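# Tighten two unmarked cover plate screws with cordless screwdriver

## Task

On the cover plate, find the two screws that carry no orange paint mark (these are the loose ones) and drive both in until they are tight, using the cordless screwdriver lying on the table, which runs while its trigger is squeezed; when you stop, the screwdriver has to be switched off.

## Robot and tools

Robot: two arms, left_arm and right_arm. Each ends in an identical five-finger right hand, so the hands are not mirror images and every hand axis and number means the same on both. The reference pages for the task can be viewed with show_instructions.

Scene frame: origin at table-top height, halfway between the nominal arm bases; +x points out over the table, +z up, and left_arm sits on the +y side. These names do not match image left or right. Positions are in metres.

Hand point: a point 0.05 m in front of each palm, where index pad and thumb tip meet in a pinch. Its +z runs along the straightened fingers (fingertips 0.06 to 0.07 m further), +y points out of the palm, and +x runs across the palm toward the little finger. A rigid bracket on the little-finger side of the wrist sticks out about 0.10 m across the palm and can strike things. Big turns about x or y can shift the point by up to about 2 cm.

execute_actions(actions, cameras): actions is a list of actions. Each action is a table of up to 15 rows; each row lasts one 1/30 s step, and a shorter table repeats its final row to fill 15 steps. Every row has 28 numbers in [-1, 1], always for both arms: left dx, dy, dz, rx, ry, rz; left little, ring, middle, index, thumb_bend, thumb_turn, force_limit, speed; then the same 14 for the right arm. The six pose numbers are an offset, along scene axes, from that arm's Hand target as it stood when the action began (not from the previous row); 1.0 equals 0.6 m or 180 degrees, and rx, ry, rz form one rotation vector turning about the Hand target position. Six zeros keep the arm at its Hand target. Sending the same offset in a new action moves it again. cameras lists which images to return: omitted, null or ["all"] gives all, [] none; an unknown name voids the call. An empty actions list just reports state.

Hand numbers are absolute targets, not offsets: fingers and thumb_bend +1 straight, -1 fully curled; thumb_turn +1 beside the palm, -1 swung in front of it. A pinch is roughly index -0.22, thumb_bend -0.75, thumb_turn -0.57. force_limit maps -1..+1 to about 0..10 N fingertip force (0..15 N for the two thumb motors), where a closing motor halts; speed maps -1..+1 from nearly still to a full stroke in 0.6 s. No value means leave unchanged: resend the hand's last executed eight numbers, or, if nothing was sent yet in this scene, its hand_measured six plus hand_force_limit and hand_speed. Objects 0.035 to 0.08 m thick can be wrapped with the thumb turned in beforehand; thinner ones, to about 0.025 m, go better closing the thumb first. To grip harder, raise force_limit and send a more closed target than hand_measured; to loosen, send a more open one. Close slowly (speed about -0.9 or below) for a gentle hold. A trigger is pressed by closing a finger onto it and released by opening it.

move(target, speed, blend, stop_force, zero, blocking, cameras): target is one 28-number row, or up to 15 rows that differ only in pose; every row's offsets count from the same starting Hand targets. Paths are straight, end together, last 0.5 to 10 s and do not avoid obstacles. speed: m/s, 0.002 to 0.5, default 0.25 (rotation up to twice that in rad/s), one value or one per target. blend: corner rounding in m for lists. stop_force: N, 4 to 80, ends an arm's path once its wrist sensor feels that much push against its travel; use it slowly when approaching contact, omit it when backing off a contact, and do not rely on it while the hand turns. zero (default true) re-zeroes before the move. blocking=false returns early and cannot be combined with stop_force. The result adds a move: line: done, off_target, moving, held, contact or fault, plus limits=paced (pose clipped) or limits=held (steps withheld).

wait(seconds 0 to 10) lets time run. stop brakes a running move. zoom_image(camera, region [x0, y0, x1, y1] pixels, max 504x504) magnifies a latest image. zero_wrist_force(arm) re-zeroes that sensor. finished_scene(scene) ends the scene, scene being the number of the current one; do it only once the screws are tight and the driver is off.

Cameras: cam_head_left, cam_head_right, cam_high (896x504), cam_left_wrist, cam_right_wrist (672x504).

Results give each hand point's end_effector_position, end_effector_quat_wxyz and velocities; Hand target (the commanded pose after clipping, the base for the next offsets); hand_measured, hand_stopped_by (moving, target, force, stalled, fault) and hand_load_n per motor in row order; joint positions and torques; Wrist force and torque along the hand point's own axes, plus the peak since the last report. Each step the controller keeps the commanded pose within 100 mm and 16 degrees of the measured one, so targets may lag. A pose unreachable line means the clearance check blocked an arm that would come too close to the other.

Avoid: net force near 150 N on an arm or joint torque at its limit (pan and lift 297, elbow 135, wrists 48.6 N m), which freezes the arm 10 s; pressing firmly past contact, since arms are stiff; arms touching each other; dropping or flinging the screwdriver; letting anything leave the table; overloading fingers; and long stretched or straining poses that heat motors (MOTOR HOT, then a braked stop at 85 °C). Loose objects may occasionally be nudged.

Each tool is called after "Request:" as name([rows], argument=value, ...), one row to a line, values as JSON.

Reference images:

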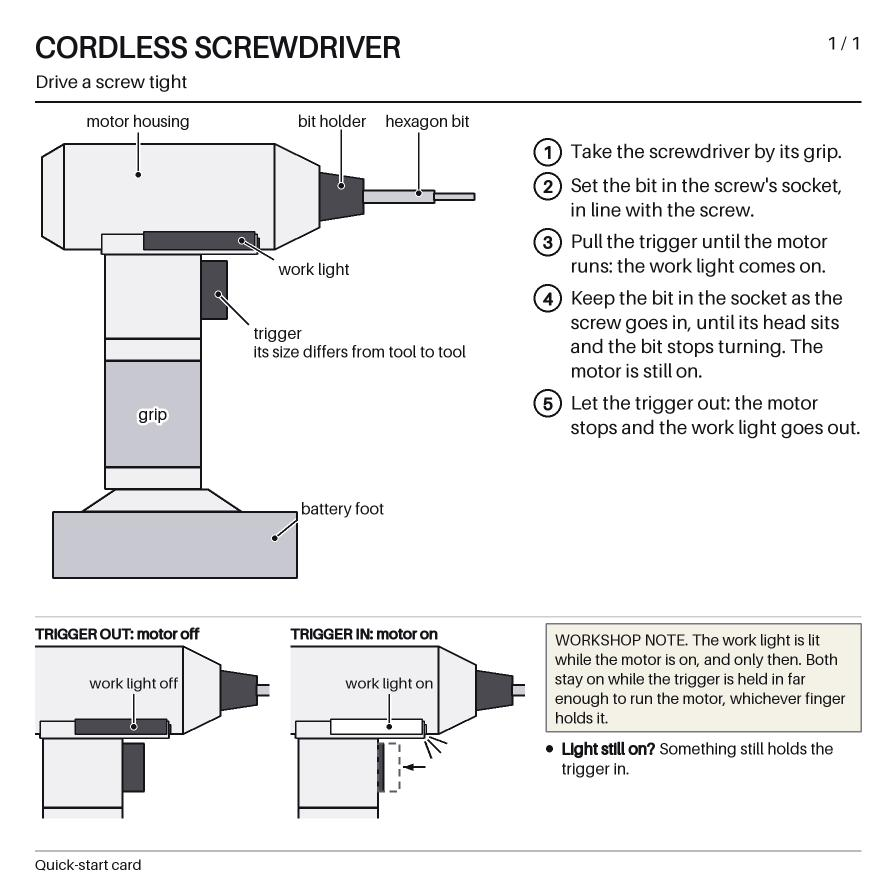

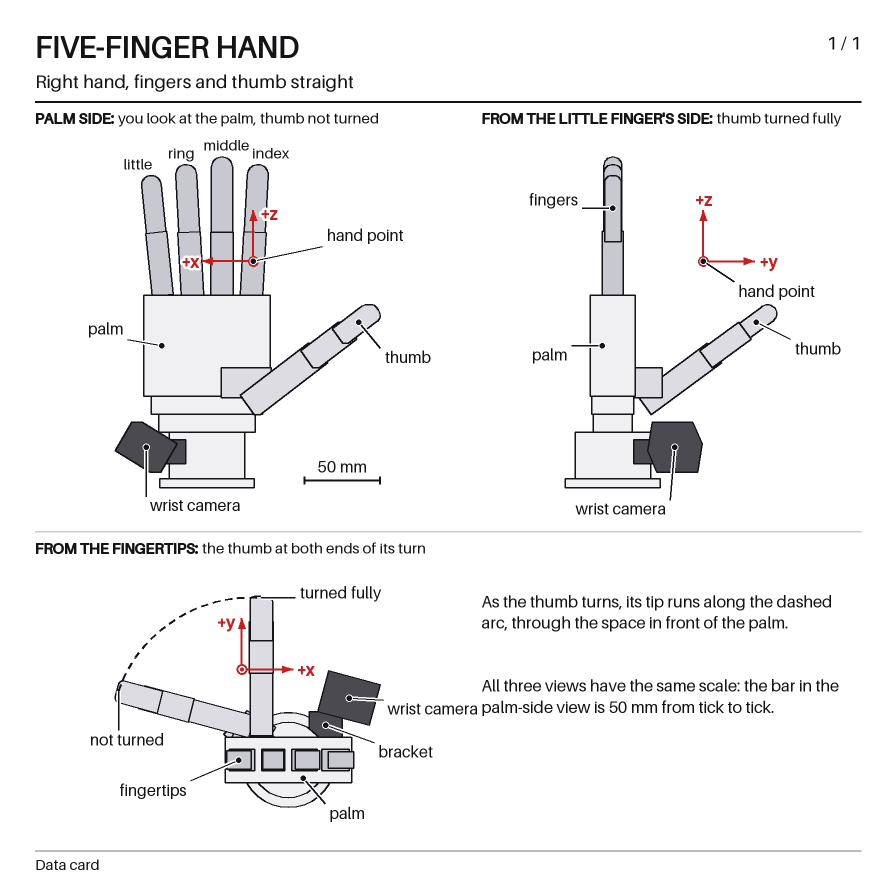

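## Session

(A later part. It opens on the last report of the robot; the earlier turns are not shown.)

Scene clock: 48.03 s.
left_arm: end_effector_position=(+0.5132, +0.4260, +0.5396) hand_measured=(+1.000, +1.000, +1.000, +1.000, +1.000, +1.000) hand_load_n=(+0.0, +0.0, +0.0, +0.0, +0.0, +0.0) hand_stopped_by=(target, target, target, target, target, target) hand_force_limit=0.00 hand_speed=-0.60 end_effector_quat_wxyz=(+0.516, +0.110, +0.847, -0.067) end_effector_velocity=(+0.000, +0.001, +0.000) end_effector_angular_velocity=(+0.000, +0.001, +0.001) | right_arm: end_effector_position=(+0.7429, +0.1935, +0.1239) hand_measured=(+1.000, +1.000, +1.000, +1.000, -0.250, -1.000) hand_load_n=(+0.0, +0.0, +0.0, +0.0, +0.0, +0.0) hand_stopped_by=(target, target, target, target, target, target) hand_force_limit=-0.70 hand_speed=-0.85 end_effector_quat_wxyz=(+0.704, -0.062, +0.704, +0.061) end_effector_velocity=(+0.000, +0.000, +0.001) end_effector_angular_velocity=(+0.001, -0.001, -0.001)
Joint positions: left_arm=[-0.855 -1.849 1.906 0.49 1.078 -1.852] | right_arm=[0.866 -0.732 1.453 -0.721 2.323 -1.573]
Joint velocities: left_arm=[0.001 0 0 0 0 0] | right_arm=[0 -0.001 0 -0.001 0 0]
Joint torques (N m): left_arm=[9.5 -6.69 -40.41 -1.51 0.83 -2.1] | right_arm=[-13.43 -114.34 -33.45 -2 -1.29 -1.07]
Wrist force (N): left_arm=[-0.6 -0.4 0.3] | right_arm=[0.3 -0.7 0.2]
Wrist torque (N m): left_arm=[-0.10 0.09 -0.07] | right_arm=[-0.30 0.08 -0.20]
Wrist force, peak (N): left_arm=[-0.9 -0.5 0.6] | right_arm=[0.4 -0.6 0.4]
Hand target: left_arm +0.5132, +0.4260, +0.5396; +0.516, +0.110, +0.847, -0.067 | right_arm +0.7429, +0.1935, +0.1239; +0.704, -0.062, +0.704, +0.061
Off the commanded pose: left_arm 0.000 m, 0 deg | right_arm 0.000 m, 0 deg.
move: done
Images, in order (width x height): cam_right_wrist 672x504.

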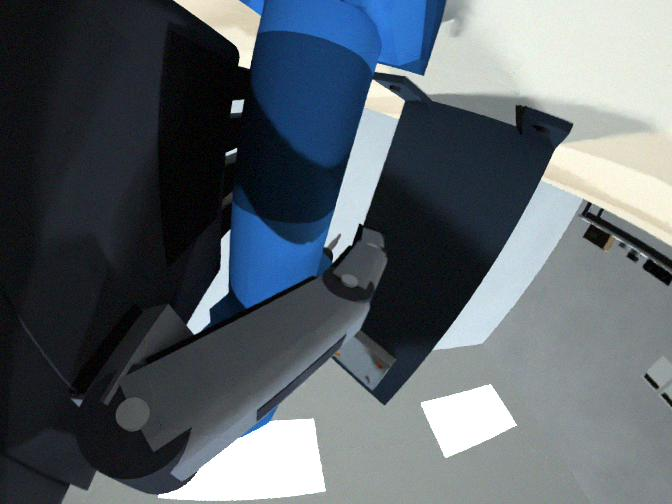

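Request:
move(target=[0,0,0,0,0,0,1,1,1,1,1,1,0,-0.6,0,0,0,0,0,0,1,1,1,1,-0.5,-1,-0.75,-0.85], cameras=["cam_right_wrist"])

Request:
zoom_image(camera="cam_right_wrist", region=[180, 60, 420, 300])

Scene clock: 51.37 s.
left_arm: end_effector_position=(+0.5132, +0.4260, +0.5396) hand_measured=(+1.000, +1.000, +1.000, +1.000, +1.000, +1.000) hand_load_n=(+0.0, +0.0, +0.0, +0.0, +0.0, -0.5) hand_stopped_by=(target, target, target, target, target, target) hand_force_limit=0.00 hand_speed=-0.60 end_effector_quat_wxyz=(+0.516, +0.110, +0.847, -0.067) end_effector_velocity=(+0.000, +0.000, +0.000) end_effector_angular_velocity=(+0.000, +0.000, +0.000) | right_arm: end_effector_position=(+0.7429, +0.1935, +0.1239) hand_measured=(+1.000, +1.000, +1.000, +1.000, -0.500, -1.000) hand_load_n=(+0.0, +0.0, +0.0, +0.0, +0.0, +0.0) hand_stopped_by=(target, target, target, target, target, target) hand_force_limit=-0.75 hand_speed=-0.85 end_effector_quat_wxyz=(+0.704, -0.062, +0.704, +0.061) end_effector_velocity=(+0.000, +0.000, -0.001) end_effector_angular_velocity=(-0.001, +0.000, +0.000)
Joint positions: left_arm=[-0.855 -1.849 1.906 0.49 1.078 -1.852] | right_arm=[0.866 -0.732 1.453 -0.721 2.323 -1.573]
Joint velocities: left_arm=[0 0 0 0 0 0] | right_arm=[0 0 0 0 0 0]
Joint torques (N m): left_arm=[8.29 -5.23 -40.71 -1.8 0.55 -1.99] | right_arm=[-12.32 -114.39 -37.08 -0.26 -1.32 -0.97]
Wrist force (N): left_arm=[-0.8 -0.3 0.2] | right_arm=[0.3 -0.3 0.0]
Wrist torque (N m): left_arm=[-0.08 0.12 -0.09] | right_arm=[-0.23 0.08 -0.18]
Wrist force, peak (N): left_arm=[-1.1 -0.4 -0.2] | right_arm=[0.0 -0.9 0.3]
Hand target: left_arm +0.5132, +0.4260, +0.5396; +0.516, +0.110, +0.847, -0.067 | right_arm +0.7429, +0.1935, +0.1239; +0.704, -0.062, +0.704, +0.061
Off the commanded pose: left_arm 0.000 m, 0 deg | right_arm 0.000 m, 0 deg.
move: done
Images, in order (width x height): cam_right_wrist 672x504.

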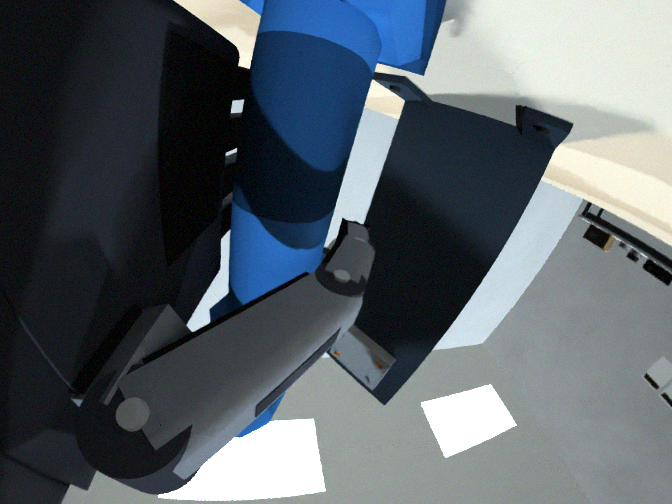

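Scaled by 2.100 from the camera's 672x504 image, which has a finer 960x720 frame.

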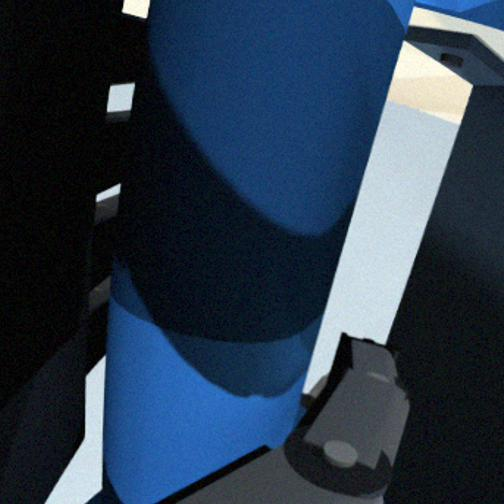

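Request:
move(target=[0,0,0,0,0,0,1,1,1,1,1,1,0,-0.6,-0.0164,-0.0029,0,0,0,0,1,1,1,1,0.2,-1,-0.5,-0.6], speed=0.03, cameras=[])

Request:
move(target=[0,0,0,0,0,0,1,1,1,1,1,1,0,-0.6,0,0,0,0,0,0,1,1,1,1,-0.5,-1,-0.75,-0.8], cameras=["cam_right_wrist"])

Scene clock: 53.57 s.
left_arm: end_effector_position=(+0.5132, +0.4260, +0.5396) hand_measured=(+1.000, +1.000, +1.000, +1.000, +1.000, +1.000) hand_load_n=(+0.0, +0.0, +0.0, +0.0, +0.0, -0.5) hand_stopped_by=(target, target, target, target, target, target) hand_force_limit=0.00 hand_speed=-0.60 end_effector_quat_wxyz=(+0.516, +0.110, +0.847, -0.067) end_effector_velocity=(+0.000, +0.000, +0.000) end_effector_angular_velocity=(-0.001, +0.000, +0.001) | right_arm: end_effector_position=(+0.7331, +0.1917, +0.1239) hand_measured=(+1.000, +1.000, +1.000, +1.000, +0.200, -1.000) hand_load_n=(+0.0, +0.0, +0.0, +0.0, +0.0, -0.5) hand_stopped_by=(target, target, target, target, target, target) hand_force_limit=-0.50 hand_speed=-0.60 end_effector_quat_wxyz=(+0.704, -0.062, +0.704, +0.061) end_effector_velocity=(+0.000, +0.000, +0.002) end_effector_angular_velocity=(+0.001, -0.001, +0.000)
Joint positions: left_arm=[-0.855 -1.849 1.906 0.49 1.078 -1.852] | right_arm=[0.874 -0.739 1.468 -0.728 2.331 -1.573]
Joint velocities: left_arm=[0 0 0 0 0 -0.001] | right_arm=[0 -0.002 0 0 0 0]
Joint torques (N m): left_arm=[6.15 -8.91 -41.96 -1.01 0 -2.39] | right_arm=[-15.25 -94.72 -36.79 -0.41 -1.3 -1.26]
Wrist force (N): left_arm=[-0.6 -0.4 0.5] | right_arm=[0.3 -0.5 0.2]
Wrist torque (N m): left_arm=[-0.10 0.08 -0.07] | right_arm=[-0.27 0.08 -0.20]
Wrist force, peak (N): left_arm=[-1.2 -0.3 -0.1] | right_arm=[0.2 -0.7 0.5]
Hand target: left_arm +0.5132, +0.4260, +0.5396; +0.516, +0.110, +0.847, -0.067 | right_arm +0.7331, +0.1917, +0.1239; +0.704, -0.062, +0.704, +0.061
Off the commanded pose: left_arm 0.000 m, 0 deg | right_arm 0.000 m, 0 deg.
move: done
No camera images: "cameras" was empty.

Scene clock: 57.17 s.
left_arm: end_effector_position=(+0.5132, +0.4260, +0.5396) hand_measured=(+1.000, +1.000, +1.000, +1.000, +1.000, +1.000) hand_load_n=(+0.0, +0.0, +0.0, +0.0, +0.0, +0.0) hand_stopped_by=(target, target, target, target, target, target) hand_force_limit=0.00 hand_speed=-0.60 end_effector_quat_wxyz=(+0.516, +0.110, +0.847, -0.067) end_effector_velocity=(+0.000, +0.000, +0.000) end_effector_angular_velocity=(+0.000, +0.000, +0.000) | right_arm: end_effector_position=(+0.7331, +0.1917, +0.1239) hand_measured=(+1.000, +1.000, +1.000, +1.000, -0.500, -1.000) hand_load_n=(+0.0, +0.0, +0.0, +0.0, +0.0, +0.0) hand_stopped_by=(target, target, target, target, target, target) hand_force_limit=-0.75 hand_speed=-0.80 end_effector_quat_wxyz=(+0.704, -0.062, +0.704, +0.061) end_effector_velocity=(+0.000, +0.000, +0.000) end_effector_angular_velocity=(+0.000, +0.000, +0.000)
Joint positions: left_arm=[-0.855 -1.849 1.906 0.49 1.078 -1.852] | right_arm=[0.874 -0.739 1.468 -0.728 2.331 -1.573]
Joint velocities: left_arm=[0 0.001 0 -0.001 0 0] | right_arm=[0 -0.001 0 0.001 0 0]
Joint torques (N m): left_arm=[9.19 -8.28 -42.42 -1.4 0.81 -2.04] | right_arm=[-12.74 -95.45 -28.65 -2.91 -1.47 -0.88]
Wrist force (N): left_arm=[-0.6 -0.3 0.1] | right_arm=[0.4 -0.3 0.1]
Wrist torque (N m): left_arm=[-0.07 0.10 -0.07] | right_arm=[-0.24 0.08 -0.18]
Wrist force, peak (N): left_arm=[-0.9 -0.7 0.4] | right_arm=[0.7 -0.7 0.3]
Hand target: left_arm +0.5132, +0.4260, +0.5396; +0.516, +0.110, +0.847, -0.067 | right_arm +0.7331, +0.1917, +0.1239; +0.704, -0.062, +0.704, +0.061
Off the commanded pose: left_arm 0.000 m, 0 deg | right_arm 0.000 m, 0 deg.
move: done
Images, in order (width x height): cam_right_wrist 672x504.

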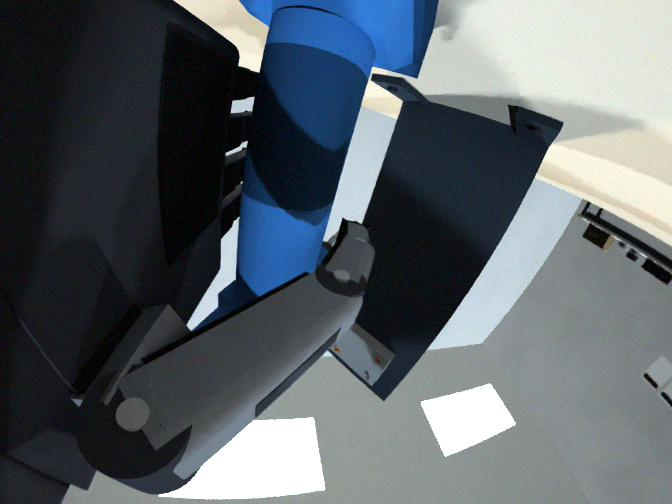

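Request:
move(target=[0.171,-0.213,-0.306,0.0857,0.2071,-0.1597,-0.8,-0.8,-0.8,-0.8,1,1,0,-0.6,0,0,0,0,0,0,1,1,1,1,-0.5,-1,-0.75,-0.8], speed=0.15, cameras=["cam_left_wrist"])

Scene clock: 61.40 s.
left_arm: end_effector_position=(+0.6158, +0.2984, +0.3552) hand_measured=(-0.800, -0.800, -0.800, -0.800, +1.000, +1.000) hand_load_n=(+0.0, +0.0, +0.0, +0.0, +0.0, +0.0) hand_stopped_by=(target, target, target, target, target, target) hand_force_limit=0.00 hand_speed=-0.60 end_effector_quat_wxyz=(+0.171, +0.353, +0.913, -0.110) end_effector_velocity=(+0.000, +0.000, +0.000) end_effector_angular_velocity=(+0.000, -0.001, +0.000) | right_arm: end_effector_position=(+0.7331, +0.1917, +0.1239) hand_measured=(+1.000, +1.000, +1.000, +1.000, -0.500, -1.000) hand_load_n=(+0.0, +0.0, +0.0, +0.0, +0.0, +0.0) hand_stopped_by=(target, target, target, target, target, target) hand_force_limit=-0.75 hand_speed=-0.80 end_effector_quat_wxyz=(+0.704, -0.062, +0.704, +0.061) end_effector_velocity=(+0.000, +0.000, +0.001) end_effector_angular_velocity=(+0.000, +0.000, +0.000)
Joint positions: left_arm=[-0.644 -1.307 1.543 0.946 1.701 -1.469] | right_arm=[0.874 -0.739 1.468 -0.728 2.331 -1.573]
Joint velocities: left_arm=[0 0 0 0 0 0.001] | right_arm=[0 -0.001 0 0 0 0]
Joint torques (N m): left_arm=[-12.13 -50.68 -30.04 0.46 -0.81 -2.67] | right_arm=[-11.56 -95.8 -28.85 -3.54 -1.38 -0.72]
Wrist force (N): left_arm=[0.3 -0.2 -0.7] | right_arm=[0.0 -0.3 0.0]
Wrist torque (N m): left_arm=[0.05 -0.05 0.04] | right_arm=[-0.24 0.13 -0.20]
Wrist force, peak (N): left_arm=[0.9 -0.6 -1.0] | right_arm=[0.6 -0.7 0.5]
Hand target: left_arm +0.6158, +0.2983, +0.3551; +0.171, +0.353, +0.913, -0.111 | right_arm +0.7331, +0.1917, +0.1239; +0.704, -0.062, +0.704, +0.061
Off the commanded pose: left_arm 0.001 m, 0 deg | right_arm 0.000 m, 0 deg.
move: done
Images, in order (width x height): cam_left_wrist 672x504.

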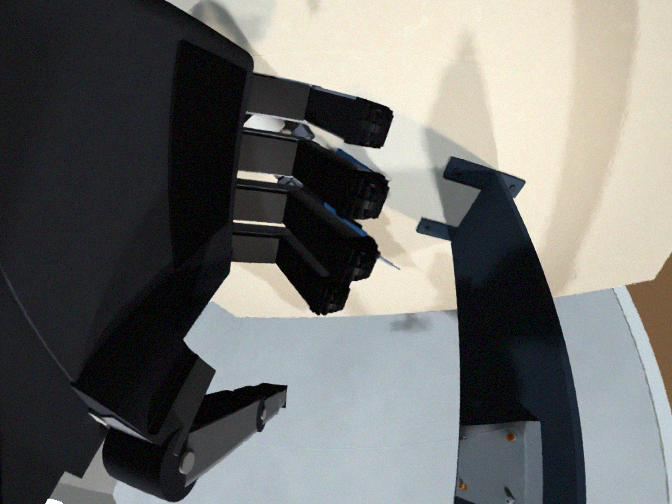

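Request:
move(target=[-0.05,0.05,0.05,0,0,0,1,1,1,1,1,1,0,-0.3,0,0,0,0,0,0,1,1,1,1,-0.5,-1,-0.75,-0.8], speed=0.15, cameras=["cam_left_wrist"])

Request:
zoom_image(camera="cam_left_wrist", region=[240, 70, 420, 290])

Scene clock: 63.37 s.
left_arm: end_effector_position=(+0.5859, +0.3283, +0.3852) hand_measured=(+1.000, +1.000, +1.000, +1.000, +1.000, +1.000) hand_load_n=(+0.0, +0.0, +0.0, +0.0, +0.0, +0.0) hand_stopped_by=(target, target, target, target, target, target) hand_force_limit=0.00 hand_speed=-0.30 end_effector_quat_wxyz=(+0.171, +0.353, +0.913, -0.110) end_effector_velocity=(+0.000, +0.000, -0.001) end_effector_angular_velocity=(+0.000, +0.001, +0.000) | right_arm: end_effector_position=(+0.7331, +0.1917, +0.1239) hand_measured=(+1.000, +1.000, +1.000, +1.000, -0.500, -1.000) hand_load_n=(+0.0, +0.0, +0.0, +0.0, +0.0, +0.0) hand_stopped_by=(target, target, target, target, target, target) hand_force_limit=-0.75 hand_speed=-0.80 end_effector_quat_wxyz=(+0.704, -0.062, +0.704, +0.061) end_effector_velocity=(+0.000, +0.000, +0.000) end_effector_angular_velocity=(+0.000, +0.000, +0.000)
Joint positions: left_arm=[-0.63 -1.38 1.581 0.983 1.707 -1.457] | right_arm=[0.874 -0.739 1.468 -0.728 2.331 -1.573]
Joint velocities: left_arm=[0 0.001 0 0 0 -0.001] | right_arm=[0 0 0 0 0 0]
Joint torques (N m): left_arm=[-11.94 -28.46 -48.03 -0.33 -0.39 -3.32] | right_arm=[-11.42 -96.07 -29.55 -3.47 -1.31 -0.75]
Wrist force (N): left_arm=[0.3 -0.6 -0.5] | right_arm=[0.1 -0.6 -0.1]
Wrist torque (N m): left_arm=[-0.04 -0.07 0.04] | right_arm=[-0.27 0.10 -0.20]
Wrist force, peak (N): left_arm=[1.0 -0.5 -1.8] | right_arm=[0.7 -0.4 0.3]
Hand target: left_arm +0.5859, +0.3283, +0.3852; +0.171, +0.353, +0.913, -0.110 | right_arm +0.7331, +0.1917, +0.1239; +0.704, -0.062, +0.704, +0.061
Off the commanded pose: left_arm 0.000 m, 0 deg | right_arm 0.000 m, 0 deg.
move: done
Images, in order (width x height): cam_left_wrist 672x504.

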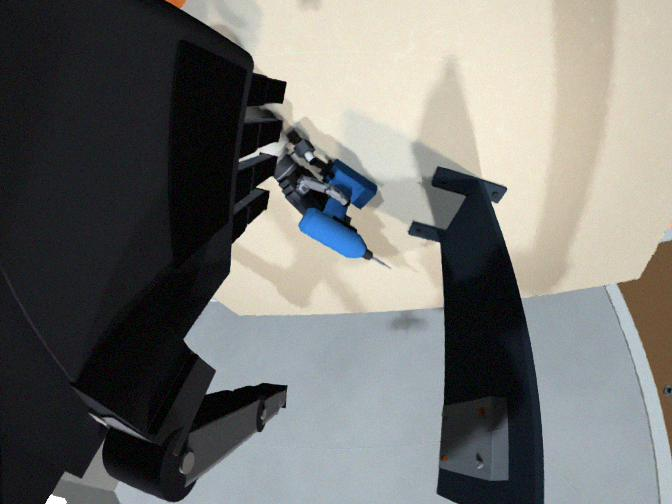

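Scaled by 2.291 from the camera's 672x504 image, which has a finer 960x720 frame.

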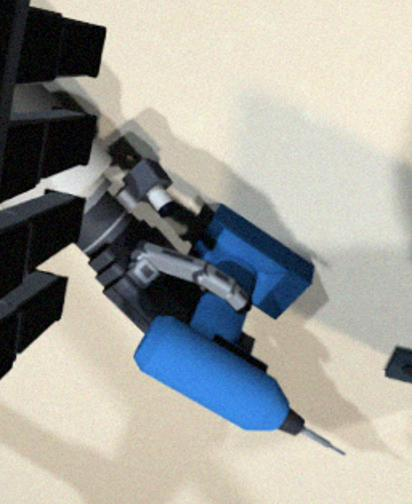

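Request:
move([
  [0,0,0,0,0,0,1,1,1,1,1,1,0,-0.3,0.0205,0.0036,0,0,0,0,1,1,1,1,0.05,-1,-0.6,-0.8],
], speed=0.02, stop_force=4, cameras=["cam_left_wrist","cam_right_wrist"])

Scene clock: 67.00 s.
left_arm: end_effector_position=(+0.5859, +0.3283, +0.3852) hand_measured=(+1.000, +1.000, +1.000, +1.000, +1.000, +1.000) hand_load_n=(+0.0, +0.0, +0.0, +0.0, +0.0, +0.0) hand_stopped_by=(target, target, target, target, target, target) hand_force_limit=0.00 hand_speed=-0.30 end_effector_quat_wxyz=(+0.171, +0.353, +0.913, -0.110) end_effector_velocity=(+0.000, +0.000, +0.000) end_effector_angular_velocity=(+0.000, +0.001, +0.000) | right_arm: end_effector_position=(+0.7454, +0.1939, +0.1239) hand_measured=(+1.000, +1.000, +1.000, +1.000, +0.050, -1.000) hand_load_n=(+0.0, +0.0, +0.0, +0.0, +0.0, +0.0) hand_stopped_by=(target, target, target, target, target, target) hand_force_limit=-0.60 hand_speed=-0.80 end_effector_quat_wxyz=(+0.704, -0.062, +0.704, +0.061) end_effector_velocity=(+0.000, +0.000, -0.001) end_effector_angular_velocity=(-0.001, +0.000, +0.000)
Joint positions: left_arm=[-0.63 -1.38 1.581 0.983 1.707 -1.457] | right_arm=[0.864 -0.73 1.449 -0.719 2.321 -1.573]
Joint velocities: left_arm=[0 0 0 0.001 0.001 0] | right_arm=[0 0.001 0 0 0 0]
Joint torques (N m): left_arm=[-10.68 -34.44 -43.76 2.46 1.51 -3.03] | right_arm=[12.6 -114.79 -31 -2.99 2.22 0.85]
Wrist force (N): left_arm=[0.8 -0.3 -0.2] | right_arm=[0.1 -0.5 0.3]
Wrist torque (N m): left_arm=[-0.01 -0.14 0.07] | right_arm=[-0.28 0.11 -0.20]
Wrist force, peak (N): left_arm=[1.2 -0.8 -0.5] | right_arm=[0.5 -0.9 0.6]
Hand target: left_arm +0.5859, +0.3283, +0.3852; +0.171, +0.353, +0.913, -0.110 | right_arm +0.7454, +0.1939, +0.1239; +0.704, -0.062, +0.704, +0.061
Off the commanded pose: left_arm 0.000 m, 0 deg | right_arm 0.000 m, 0 deg.
move: done
Images, in order (width x height): cam_left_wrist 672x504, cam_right_wrist 672x504.

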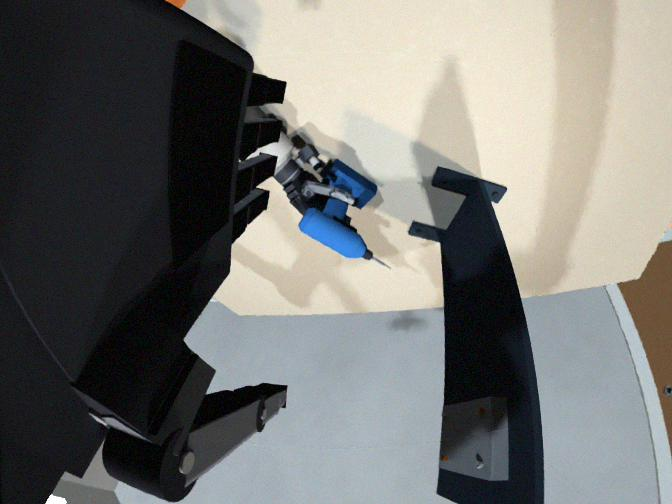

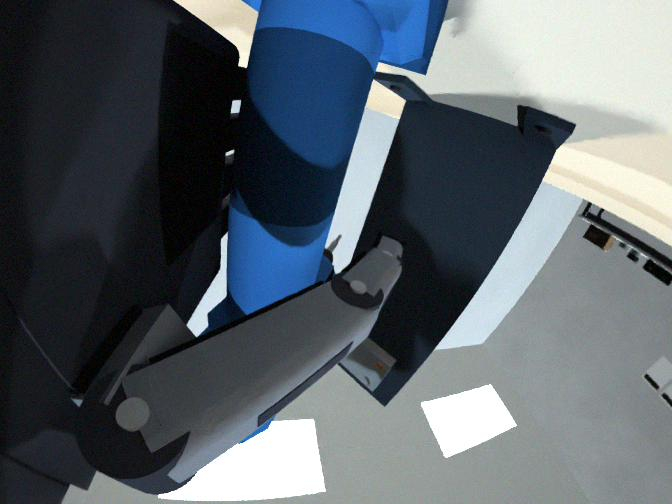

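Request:
move(target=[0,0,0,0,0,0,1,1,1,1,1,1,0,-0.3,0,0,0,0,0,0,-0.9,-0.9,-0.9,1,0.05,-1,-0.6,-0.85], cameras=["cam_left_wrist","cam_right_wrist"])

Request:
wait(seconds=2, cameras=["cam_left_wrist","cam_right_wrist"])

Request:
zoom_image(camera="cam_left_wrist", region=[240, 70, 420, 290])

Scene clock: 72.60 s.
left_arm: end_effector_position=(+0.5859, +0.3283, +0.3852) hand_measured=(+1.000, +1.000, +1.000, +1.000, +1.000, +1.000) hand_load_n=(+0.0, +0.0, +0.0, +0.0, +0.0, +0.0) hand_stopped_by=(target, target, target, target, target, target) hand_force_limit=0.00 hand_speed=-0.30 end_effector_quat_wxyz=(+0.171, +0.353, +0.913, -0.110) end_effector_velocity=(+0.000, +0.000, +0.000) end_effector_angular_velocity=(+0.000, -0.001, +0.001) | right_arm: end_effector_position=(+0.7454, +0.1939, +0.1239) hand_measured=(-0.350, -0.350, -0.350, +1.000, +0.050, -1.000) hand_load_n=(+0.5, +0.5, +0.0, +0.0, +0.0, -0.5) hand_stopped_by=(moving, moving, moving, target, target, target) hand_force_limit=-0.60 hand_speed=-0.85 end_effector_quat_wxyz=(+0.704, -0.062, +0.704, +0.061) end_effector_velocity=(+0.000, +0.000, +0.001) end_effector_angular_velocity=(+0.001, -0.001, +0.000)
Joint positions: left_arm=[-0.63 -1.38 1.581 0.983 1.707 -1.457] | right_arm=[0.864 -0.73 1.449 -0.719 2.321 -1.573]
Joint velocities: left_arm=[0 -0.001 0 0 -0.001 -0.001] | right_arm=[0 -0.001 0 -0.001 0 0]
Joint torques (N m): left_arm=[-4.44 -34.39 -37.17 5.97 1.5 -3.03] | right_arm=[12.88 -113.74 -36.91 -0.37 1.68 0.96]
Wrist force (N): left_arm=[0.5 -0.5 -0.4] | right_arm=[1.6 0.0 1.8]
Wrist torque (N m): left_arm=[-0.02 -0.09 0.05] | right_arm=[-0.24 -0.04 -0.16]
Wrist force, peak (N): left_arm=[1.0 -0.9 0.0] | right_arm=[1.8 -0.6 2.1]
Hand target: left_arm +0.5859, +0.3283, +0.3852; +0.171, +0.353, +0.913, -0.110 | right_arm +0.7454, +0.1939, +0.1239; +0.704, -0.062, +0.704, +0.061
Off the commanded pose: left_arm 0.000 m, 0 deg | right_arm 0.000 m, 0 deg.
move: moving (right_arm; no rest 5 s after the path's end)
Images, in order (width x height): cam_left_wrist 672x504, cam_right_wrist 672x504.

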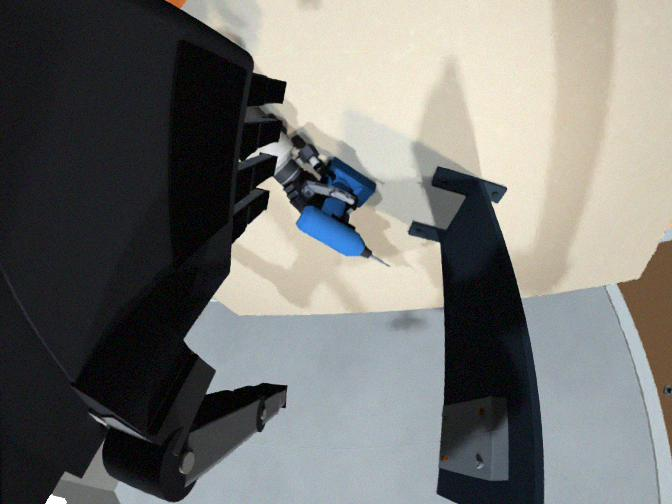

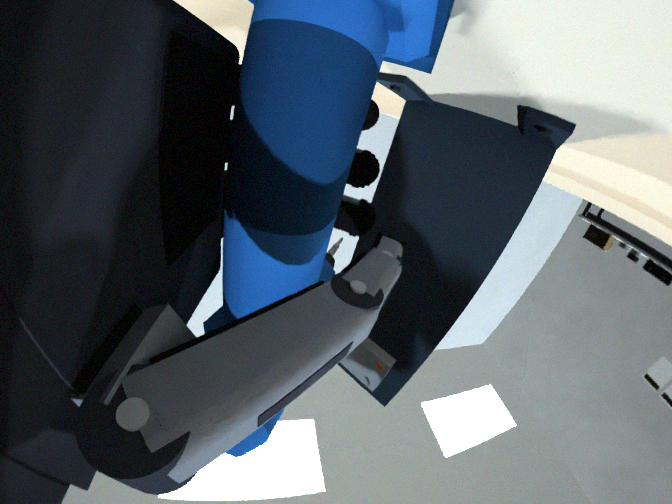

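Scene clock: 74.60 s.
left_arm: end_effector_position=(+0.5859, +0.3283, +0.3852) hand_measured=(+1.000, +1.000, +1.000, +1.000, +1.000, +1.000) hand_load_n=(+0.0, +0.0, +0.0, +0.0, +0.0, +0.0) hand_stopped_by=(target, target, target, target, target, target) hand_force_limit=0.00 hand_speed=-0.30 end_effector_quat_wxyz=(+0.171, +0.353, +0.913, -0.110) end_effector_velocity=(+0.000, +0.000, +0.000) end_effector_angular_velocity=(+0.000, -0.001, -0.001) | right_arm: end_effector_position=(+0.7454, +0.1939, +0.1239) hand_measured=(-0.732, -0.716, -0.556, +1.000, +0.050, -1.000) hand_load_n=(+2.0, +0.0, +2.0, +0.0, +1.5, +0.0) hand_stopped_by=(force, force, force, target, target, target) hand_force_limit=-0.60 hand_speed=-0.85 end_effector_quat_wxyz=(+0.704, -0.062, +0.704, +0.061) end_effector_velocity=(+0.000, +0.000, -0.003) end_effector_angular_velocity=(-0.002, +0.002, +0.000)
Joint positions: left_arm=[-0.63 -1.38 1.581 0.983 1.707 -1.457] | right_arm=[0.864 -0.73 1.449 -0.719 2.321 -1.573]
Joint velocities: left_arm=[-0.001 0 0 -0.001 0 0.001] | right_arm=[0 0.003 0 0 0 0]
Joint torques (N m): left_arm=[-2.42 -30.24 -35.1 5.74 1.4 -3.22] | right_arm=[12.62 -114.2 -36.19 -0.41 0.75 0.98]
Wrist force (N): left_arm=[0.7 -0.6 -0.6] | right_arm=[1.7 -0.2 0.3]
Wrist torque (N m): left_arm=[-0.02 -0.13 0.07] | right_arm=[-0.26 -0.06 -0.01]
Wrist force, peak (N): left_arm=[1.0 -0.8 -0.6] | right_arm=[2.5 -0.3 1.7]
Hand target: left_arm +0.5859, +0.3283, +0.3852; +0.171, +0.353, +0.913, -0.110 | right_arm +0.7454, +0.1939, +0.1239; +0.704, -0.062, +0.704, +0.061
Off the commanded pose: left_arm 0.000 m, 0 deg | right_arm 0.000 m, 0 deg.
wait: 2.00 s; at rest by 1.67 s
Images, in order (width x height): cam_left_wrist 672x504, cam_right_wrist 672x504.

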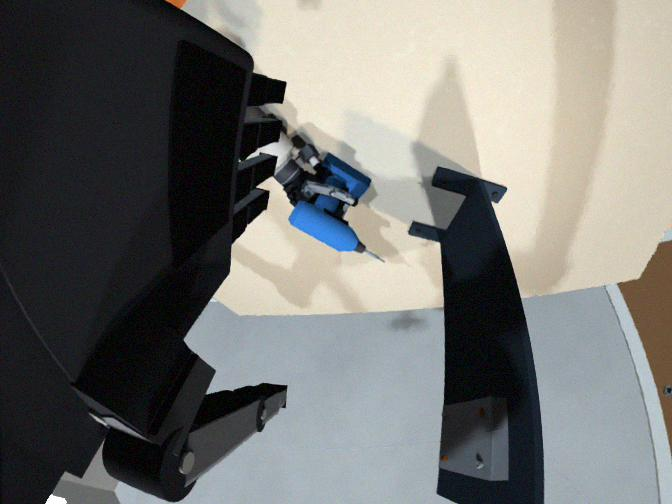

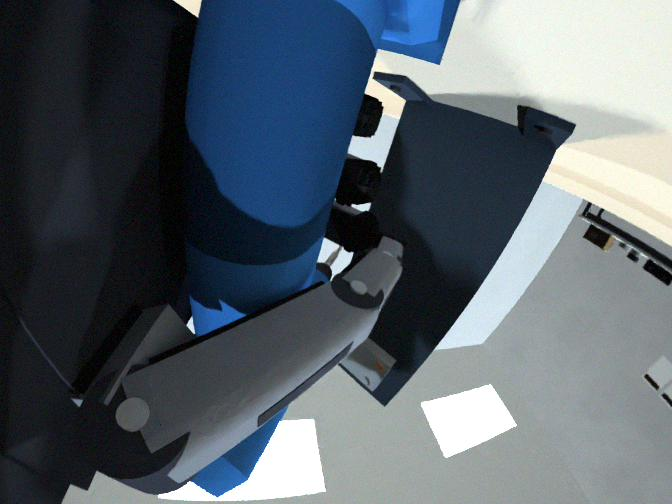

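Scaled by 2.291 from the camera's 672x504 image, which has a finer 960x720 frame.

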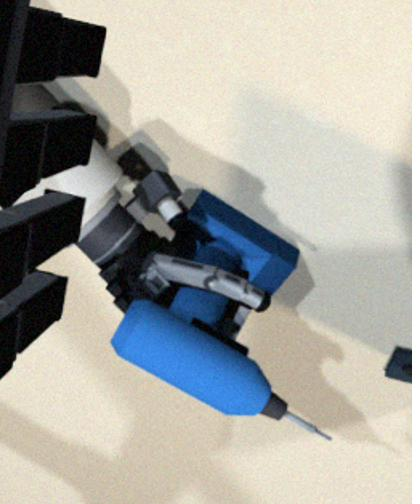

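Request:
move(target=[0,0,0,0,0,0,1,1,1,1,1,1,0,-0.3,0,0,0,0,0,0,-0.95,-0.95,-0.95,1,-0.5,-1,-0.2,-0.85], cameras=[])

Request:
move(target=[0,0,0,0,0,0,1,1,1,1,1,1,0,-0.3,0,0,0,0,0,0,-0.97,-0.97,-0.97,1,-0.55,-1,0.3,-0.8], cameras=["cam_left_wrist","cam_right_wrist"])

Scene clock: 75.57 s.
left_arm: end_effector_position=(+0.5859, +0.3283, +0.3852) hand_measured=(+1.000, +1.000, +1.000, +1.000, +1.000, +1.000) hand_load_n=(+0.0, +0.0, +0.0, +0.0, +0.0, +0.0) hand_stopped_by=(target, target, target, target, target, target) hand_force_limit=0.00 hand_speed=-0.30 end_effector_quat_wxyz=(+0.171, +0.353, +0.913, -0.110) end_effector_velocity=(+0.000, +0.000, +0.000) end_effector_angular_velocity=(+0.000, +0.000, -0.001) | right_arm: end_effector_position=(+0.7454, +0.1939, +0.1239) hand_measured=(-0.738, -0.820, -0.572, +1.000, +0.028, -1.000) hand_load_n=(+0.0, +6.0, +3.5, +0.0, +5.5, +0.5) hand_stopped_by=(force, force, force, target, force, target) hand_force_limit=-0.20 hand_speed=-0.85 end_effector_quat_wxyz=(+0.704, -0.062, +0.704, +0.061) end_effector_velocity=(+0.000, +0.000, +0.000) end_effector_angular_velocity=(+0.000, -0.001, +0.000)
Joint positions: left_arm=[-0.63 -1.38 1.581 0.983 1.707 -1.457] | right_arm=[0.864 -0.73 1.449 -0.719 2.321 -1.573]
Joint velocities: left_arm=[0 0 0 0 0 0.001] | right_arm=[0 0 0 -0.001 0 0]
Joint torques (N m): left_arm=[-3.9 -33.07 -34.2 5.51 1.48 -3.61] | right_arm=[11.74 -114.24 -36.13 -0.38 0.35 0.84]
Wrist force (N): left_arm=[0.6 -0.4 -0.3] | right_arm=[3.8 0.3 0.2]
Wrist torque (N m): left_arm=[-0.01 -0.11 0.06] | right_arm=[-0.21 -0.25 0.07]
Wrist force, peak (N): left_arm=[0.8 -0.7 -0.7] | right_arm=[4.4 0.4 0.3]
Hand target: left_arm +0.5859, +0.3283, +0.3852; +0.171, +0.353, +0.913, -0.110 | right_arm +0.7454, +0.1939, +0.1239; +0.704, -0.062, +0.704, +0.061
Off the commanded pose: left_arm 0.000 m, 0 deg | right_arm 0.000 m, 0 deg.
move: done
No camera images: "cameras" was empty.

Scene clock: 76.27 s.
left_arm: end_effector_position=(+0.5859, +0.3283, +0.3852) hand_measured=(+1.000, +1.000, +1.000, +1.000, +1.000, +1.000) hand_load_n=(+0.0, +0.0, +0.0, +0.0, +0.0, +0.0) hand_stopped_by=(target, target, target, target, target, target) hand_force_limit=0.00 hand_speed=-0.30 end_effector_quat_wxyz=(+0.171, +0.353, +0.913, -0.110) end_effector_velocity=(+0.000, +0.000, +0.000) end_effector_angular_velocity=(-0.001, +0.000, -0.001) | right_arm: end_effector_position=(+0.7454, +0.1939, +0.1239) hand_measured=(-0.836, -0.828, -0.580, +1.000, +0.006, -1.000) hand_load_n=(+9.0, +8.0, +6.5, +0.0, +9.5, +1.5) hand_stopped_by=(force, force, force, target, force, target) hand_force_limit=0.30 hand_speed=-0.80 end_effector_quat_wxyz=(+0.704, -0.062, +0.704, +0.061) end_effector_velocity=(+0.000, +0.000, +0.001) end_effector_angular_velocity=(+0.001, -0.001, +0.000)
Joint positions: left_arm=[-0.63 -1.38 1.581 0.983 1.707 -1.457] | right_arm=[0.864 -0.73 1.449 -0.719 2.321 -1.573]
Joint velocities: left_arm=[0 0 0 0 0.001 0.001] | right_arm=[0 -0.001 0 -0.001 0 0]
Joint torques (N m): left_arm=[-0.9 -30.7 -33.69 5.42 1.56 -2.89] | right_arm=[9.93 -113.66 -36.15 -0.61 0.07 0.91]
Wrist force (N): left_arm=[0.7 -0.7 -0.6] | right_arm=[2.3 -0.1 1.1]
Wrist torque (N m): left_arm=[-0.05 -0.11 0.06] | right_arm=[-0.35 -0.51 0.20]
Wrist force, peak (N): left_arm=[0.7 -0.7 -0.6] | right_arm=[4.9 0.1 -0.4]
Hand target: left_arm +0.5859, +0.3283, +0.3852; +0.171, +0.353, +0.913, -0.110 | right_arm +0.7454, +0.1939, +0.1239; +0.704, -0.062, +0.704, +0.061
Off the commanded pose: left_arm 0.000 m, 0 deg | right_arm 0.000 m, 0 deg.
move: done
Images, in order (width x height): cam_left_wrist 672x504, cam_right_wrist 672x504.

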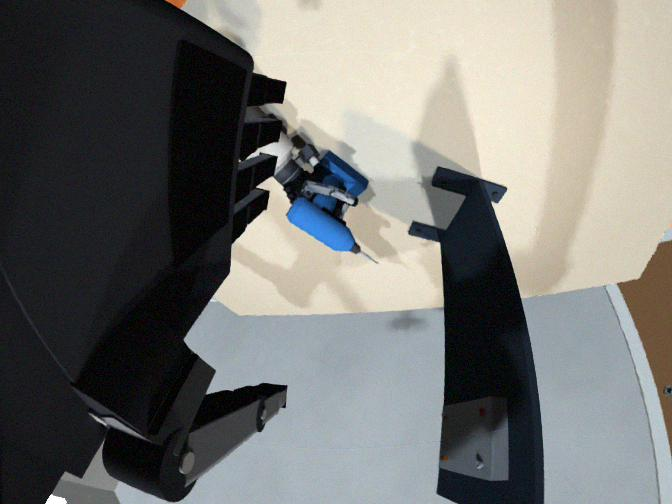

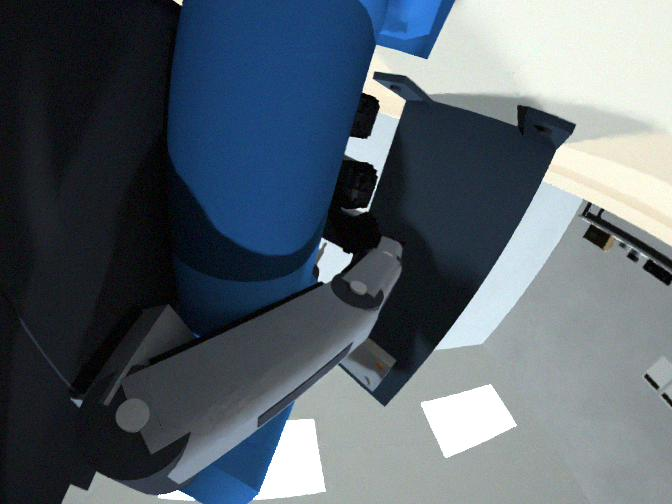

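Request:
move(target=[0,0,0,0,0,0,1,1,1,1,1,1,0,-0.3,0,0,0,0,0,0,-0.97,-0.97,-0.97,-0.99,-0.55,-1,0.3,-0.5], cameras=["cam_left_wrist","cam_right_wrist"])

Request:
zoom_image(camera="cam_left_wrist", region=[240, 110, 400, 290])

Scene clock: 78.77 s.
left_arm: end_effector_position=(+0.5859, +0.3283, +0.3852) hand_measured=(+1.000, +1.000, +1.000, +1.000, +1.000, +1.000) hand_load_n=(+0.0, +0.0, +0.0, +0.0, +0.0, +0.0) hand_stopped_by=(target, target, target, target, target, target) hand_force_limit=0.00 hand_speed=-0.30 end_effector_quat_wxyz=(+0.171, +0.353, +0.913, -0.110) end_effector_velocity=(+0.000, -0.001, +0.000) end_effector_angular_velocity=(+0.000, +0.000, -0.002) | right_arm: end_effector_position=(+0.7454, +0.1939, +0.1239) hand_measured=(-0.836, -0.828, -0.580, -0.662, +0.006, -1.000) hand_load_n=(+8.0, +7.0, +6.0, +7.5, +10.0, +1.0) hand_stopped_by=(force, force, force, force, force, target) hand_force_limit=0.30 hand_speed=-0.50 end_effector_quat_wxyz=(+0.704, -0.062, +0.704, +0.061) end_effector_velocity=(+0.000, +0.000, -0.001) end_effector_angular_velocity=(-0.001, +0.000, +0.000)
Joint positions: left_arm=[-0.63 -1.38 1.581 0.983 1.707 -1.457] | right_arm=[0.864 -0.73 1.449 -0.719 2.321 -1.573]
Joint velocities: left_arm=[-0.001 0 0 0 0 0.001] | right_arm=[0 0.001 0 -0.001 0 -0.001]
Joint torques (N m): left_arm=[-0.5 -34.21 -30.89 5.36 1.43 -2.22] | right_arm=[10.3 -113.1 -35.99 -1.69 -0.03 0.75]
Wrist force (N): left_arm=[0.5 -0.6 -0.8] | right_arm=[3.0 0.4 0.2]
Wrist torque (N m): left_arm=[-0.01 -0.08 0.05] | right_arm=[-0.24 -0.43 0.15]
Wrist force, peak (N): left_arm=[0.5 -1.2 -0.7] | right_arm=[4.0 -0.5 1.0]
Hand target: left_arm +0.5859, +0.3283, +0.3852; +0.171, +0.353, +0.913, -0.110 | right_arm +0.7454, +0.1939, +0.1239; +0.704, -0.062, +0.704, +0.061
Off the commanded pose: left_arm 0.000 m, 0 deg | right_arm 0.000 m, 0 deg.
move: done
Images, in order (width x height): cam_left_wrist 672x504, cam_right_wrist 672x504.

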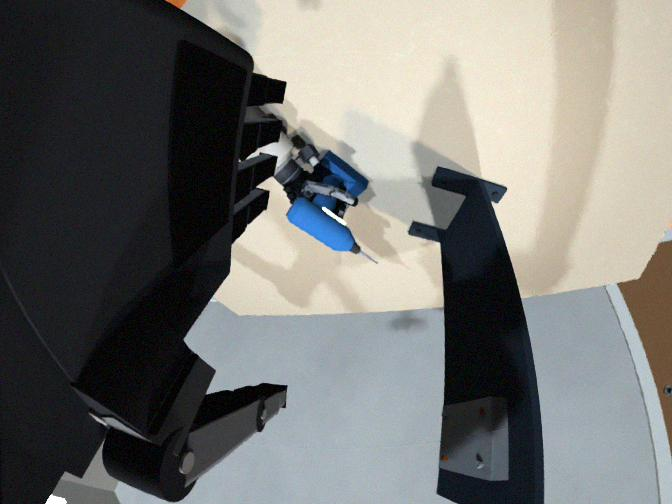

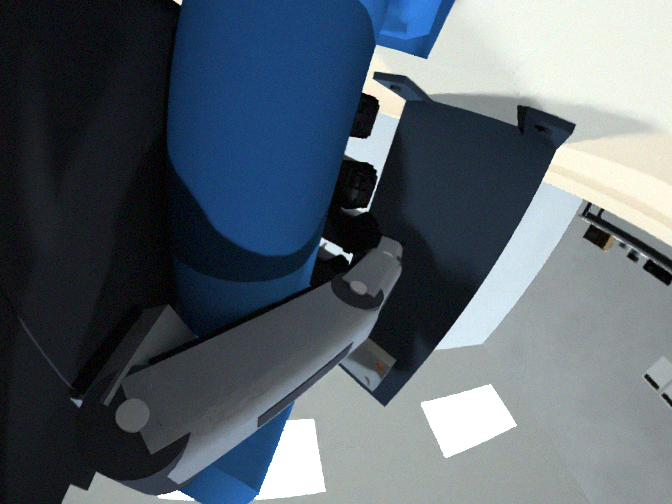

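Scaled by 2.800 from the camera's 672x504 image, which has a finer 960x720 frame.

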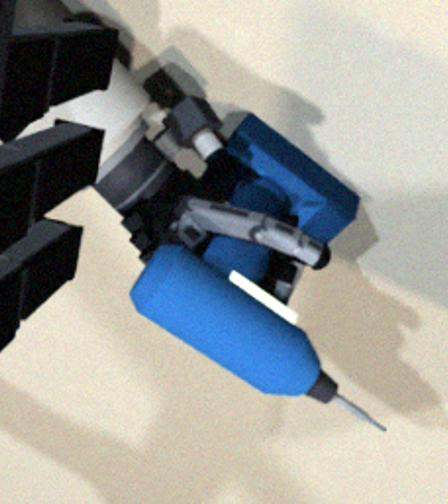

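Request:
move(target=[0,0,0,0,0,0,1,1,1,1,1,1,0,-0.3,0,0,0,0,0,0,-0.97,-0.97,-0.97,0.3,-0.55,-1,0.3,-0.5], cameras=[])

Request:
move(target=[0,0,0,0,0,0,1,1,1,1,1,1,0,-0.3,0,0,0,0,0,0,-0.99,-0.99,-0.99,0.3,-0.6,-1,0.6,-0.8], cameras=["cam_left_wrist","cam_right_wrist"])

Request:
zoom_image(camera="cam_left_wrist", region=[240, 110, 400, 290])

Scene clock: 80.37 s.
left_arm: end_effector_position=(+0.5859, +0.3283, +0.3852) hand_measured=(+1.000, +1.000, +1.000, +1.000, +1.000, +1.000) hand_load_n=(+0.0, +0.0, +0.0, +0.0, +0.0, -0.5) hand_stopped_by=(target, target, target, target, target, target) hand_force_limit=0.00 hand_speed=-0.30 end_effector_quat_wxyz=(+0.171, +0.353, +0.913, -0.110) end_effector_velocity=(+0.000, +0.000, +0.000) end_effector_angular_velocity=(-0.001, +0.000, +0.001) | right_arm: end_effector_position=(+0.7454, +0.1939, +0.1239) hand_measured=(-0.836, -0.828, -0.580, +0.300, +0.006, -1.000) hand_load_n=(+8.5, +7.0, +6.5, +0.0, +10.0, +1.5) hand_stopped_by=(force, force, force, target, force, target) hand_force_limit=0.30 hand_speed=-0.50 end_effector_quat_wxyz=(+0.704, -0.062, +0.704, +0.061) end_effector_velocity=(+0.000, +0.000, +0.000) end_effector_angular_velocity=(+0.000, +0.000, +0.001)
Joint positions: left_arm=[-0.63 -1.38 1.581 0.983 1.707 -1.457] | right_arm=[0.864 -0.73 1.449 -0.719 2.321 -1.573]
Joint velocities: left_arm=[0 0 0 0 0 -0.001] | right_arm=[0 0 0 0 -0.001 0]
Joint torques (N m): left_arm=[-2.32 -33.94 -30.67 5.73 1.45 -2.93] | right_arm=[11.37 -112.89 -35.18 -2.13 0.07 0.79]
Wrist force (N): left_arm=[0.7 -0.6 -0.3] | right_arm=[1.8 0.6 -0.2]
Wrist torque (N m): left_arm=[-0.04 -0.12 0.06] | right_arm=[-0.26 -0.43 0.12]
Wrist force, peak (N): left_arm=[1.0 -0.8 -0.3] | right_arm=[2.9 0.1 -0.2]
Hand target: left_arm +0.5859, +0.3283, +0.3852; +0.171, +0.353, +0.913, -0.110 | right_arm +0.7454, +0.1939, +0.1239; +0.704, -0.062, +0.704, +0.061
Off the commanded pose: left_arm 0.000 m, 0 deg | right_arm 0.000 m, 0 deg.
move: done
No camera images: "cameras" was empty.

Scene clock: 81.07 s.
left_arm: end_effector_position=(+0.5859, +0.3283, +0.3852) hand_measured=(+1.000, +1.000, +1.000, +1.000, +1.000, +1.000) hand_load_n=(+0.0, +0.0, +0.0, +0.0, +0.0, +0.0) hand_stopped_by=(target, target, target, target, target, target) hand_force_limit=0.00 hand_speed=-0.30 end_effector_quat_wxyz=(+0.171, +0.353, +0.913, -0.110) end_effector_velocity=(+0.000, +0.000, +0.000) end_effector_angular_velocity=(+0.000, +0.000, +0.000) | right_arm: end_effector_position=(+0.7454, +0.1939, +0.1239) hand_measured=(-0.836, -0.836, -0.588, +0.300, -0.002, -1.000) hand_load_n=(+8.0, +10.5, +10.0, +0.0, +11.5, +1.5) hand_stopped_by=(force, force, force, target, force, target) hand_force_limit=0.60 hand_speed=-0.80 end_effector_quat_wxyz=(+0.704, -0.062, +0.704, +0.061) end_effector_velocity=(+0.000, +0.000, +0.001) end_effector_angular_velocity=(+0.001, -0.001, +0.000)
Joint positions: left_arm=[-0.63 -1.38 1.581 0.983 1.707 -1.457] | right_arm=[0.864 -0.73 1.449 -0.719 2.321 -1.573]
Joint velocities: left_arm=[0 0 0 0 0 0] | right_arm=[0 0 0 -0.001 0 0]
Joint torques (N m): left_arm=[-1.95 -33.24 -29.01 5.08 1.4 -3.15] | right_arm=[10.33 -113.18 -34.92 -2.42 -0.04 0.74]
Wrist force (N): left_arm=[0.4 -0.2 -0.5] | right_arm=[2.0 0.2 0.7]
Wrist torque (N m): left_arm=[0.02 -0.07 0.05] | right_arm=[-0.25 -0.48 0.14]
Wrist force, peak (N): left_arm=[1.0 -1.0 -0.3] | right_arm=[2.4 0.2 1.3]
Hand target: left_arm +0.5859, +0.3283, +0.3852; +0.171, +0.353, +0.913, -0.110 | right_arm +0.7454, +0.1939, +0.1239; +0.704, -0.062, +0.704, +0.061
Off the commanded pose: left_arm 0.000 m, 0 deg | right_arm 0.000 m, 0 deg.
move: done
Images, in order (width x height): cam_left_wrist 672x504, cam_right_wrist 672x504.

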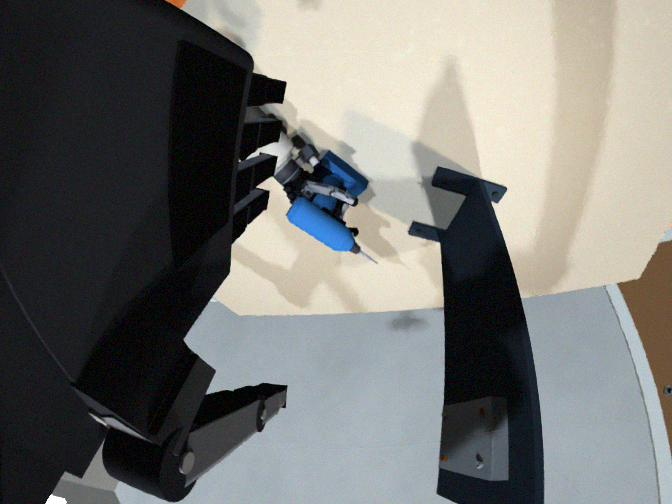

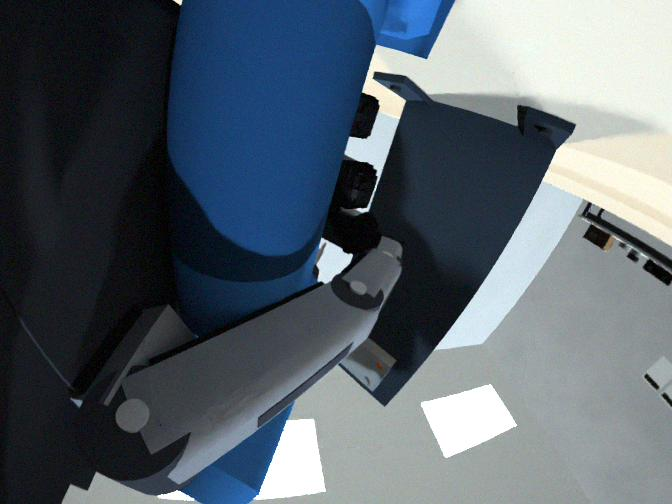

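Scaled by 2.800 from the camera's 672x504 image, which has a finer 960x720 frame.

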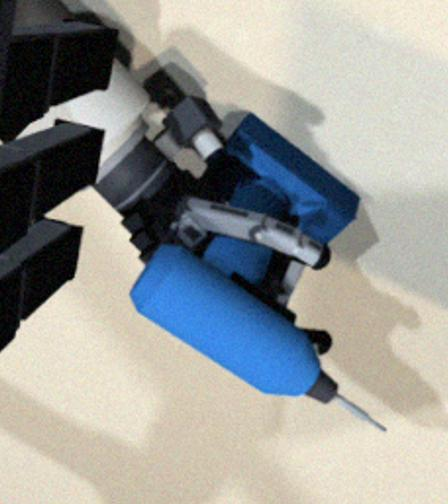

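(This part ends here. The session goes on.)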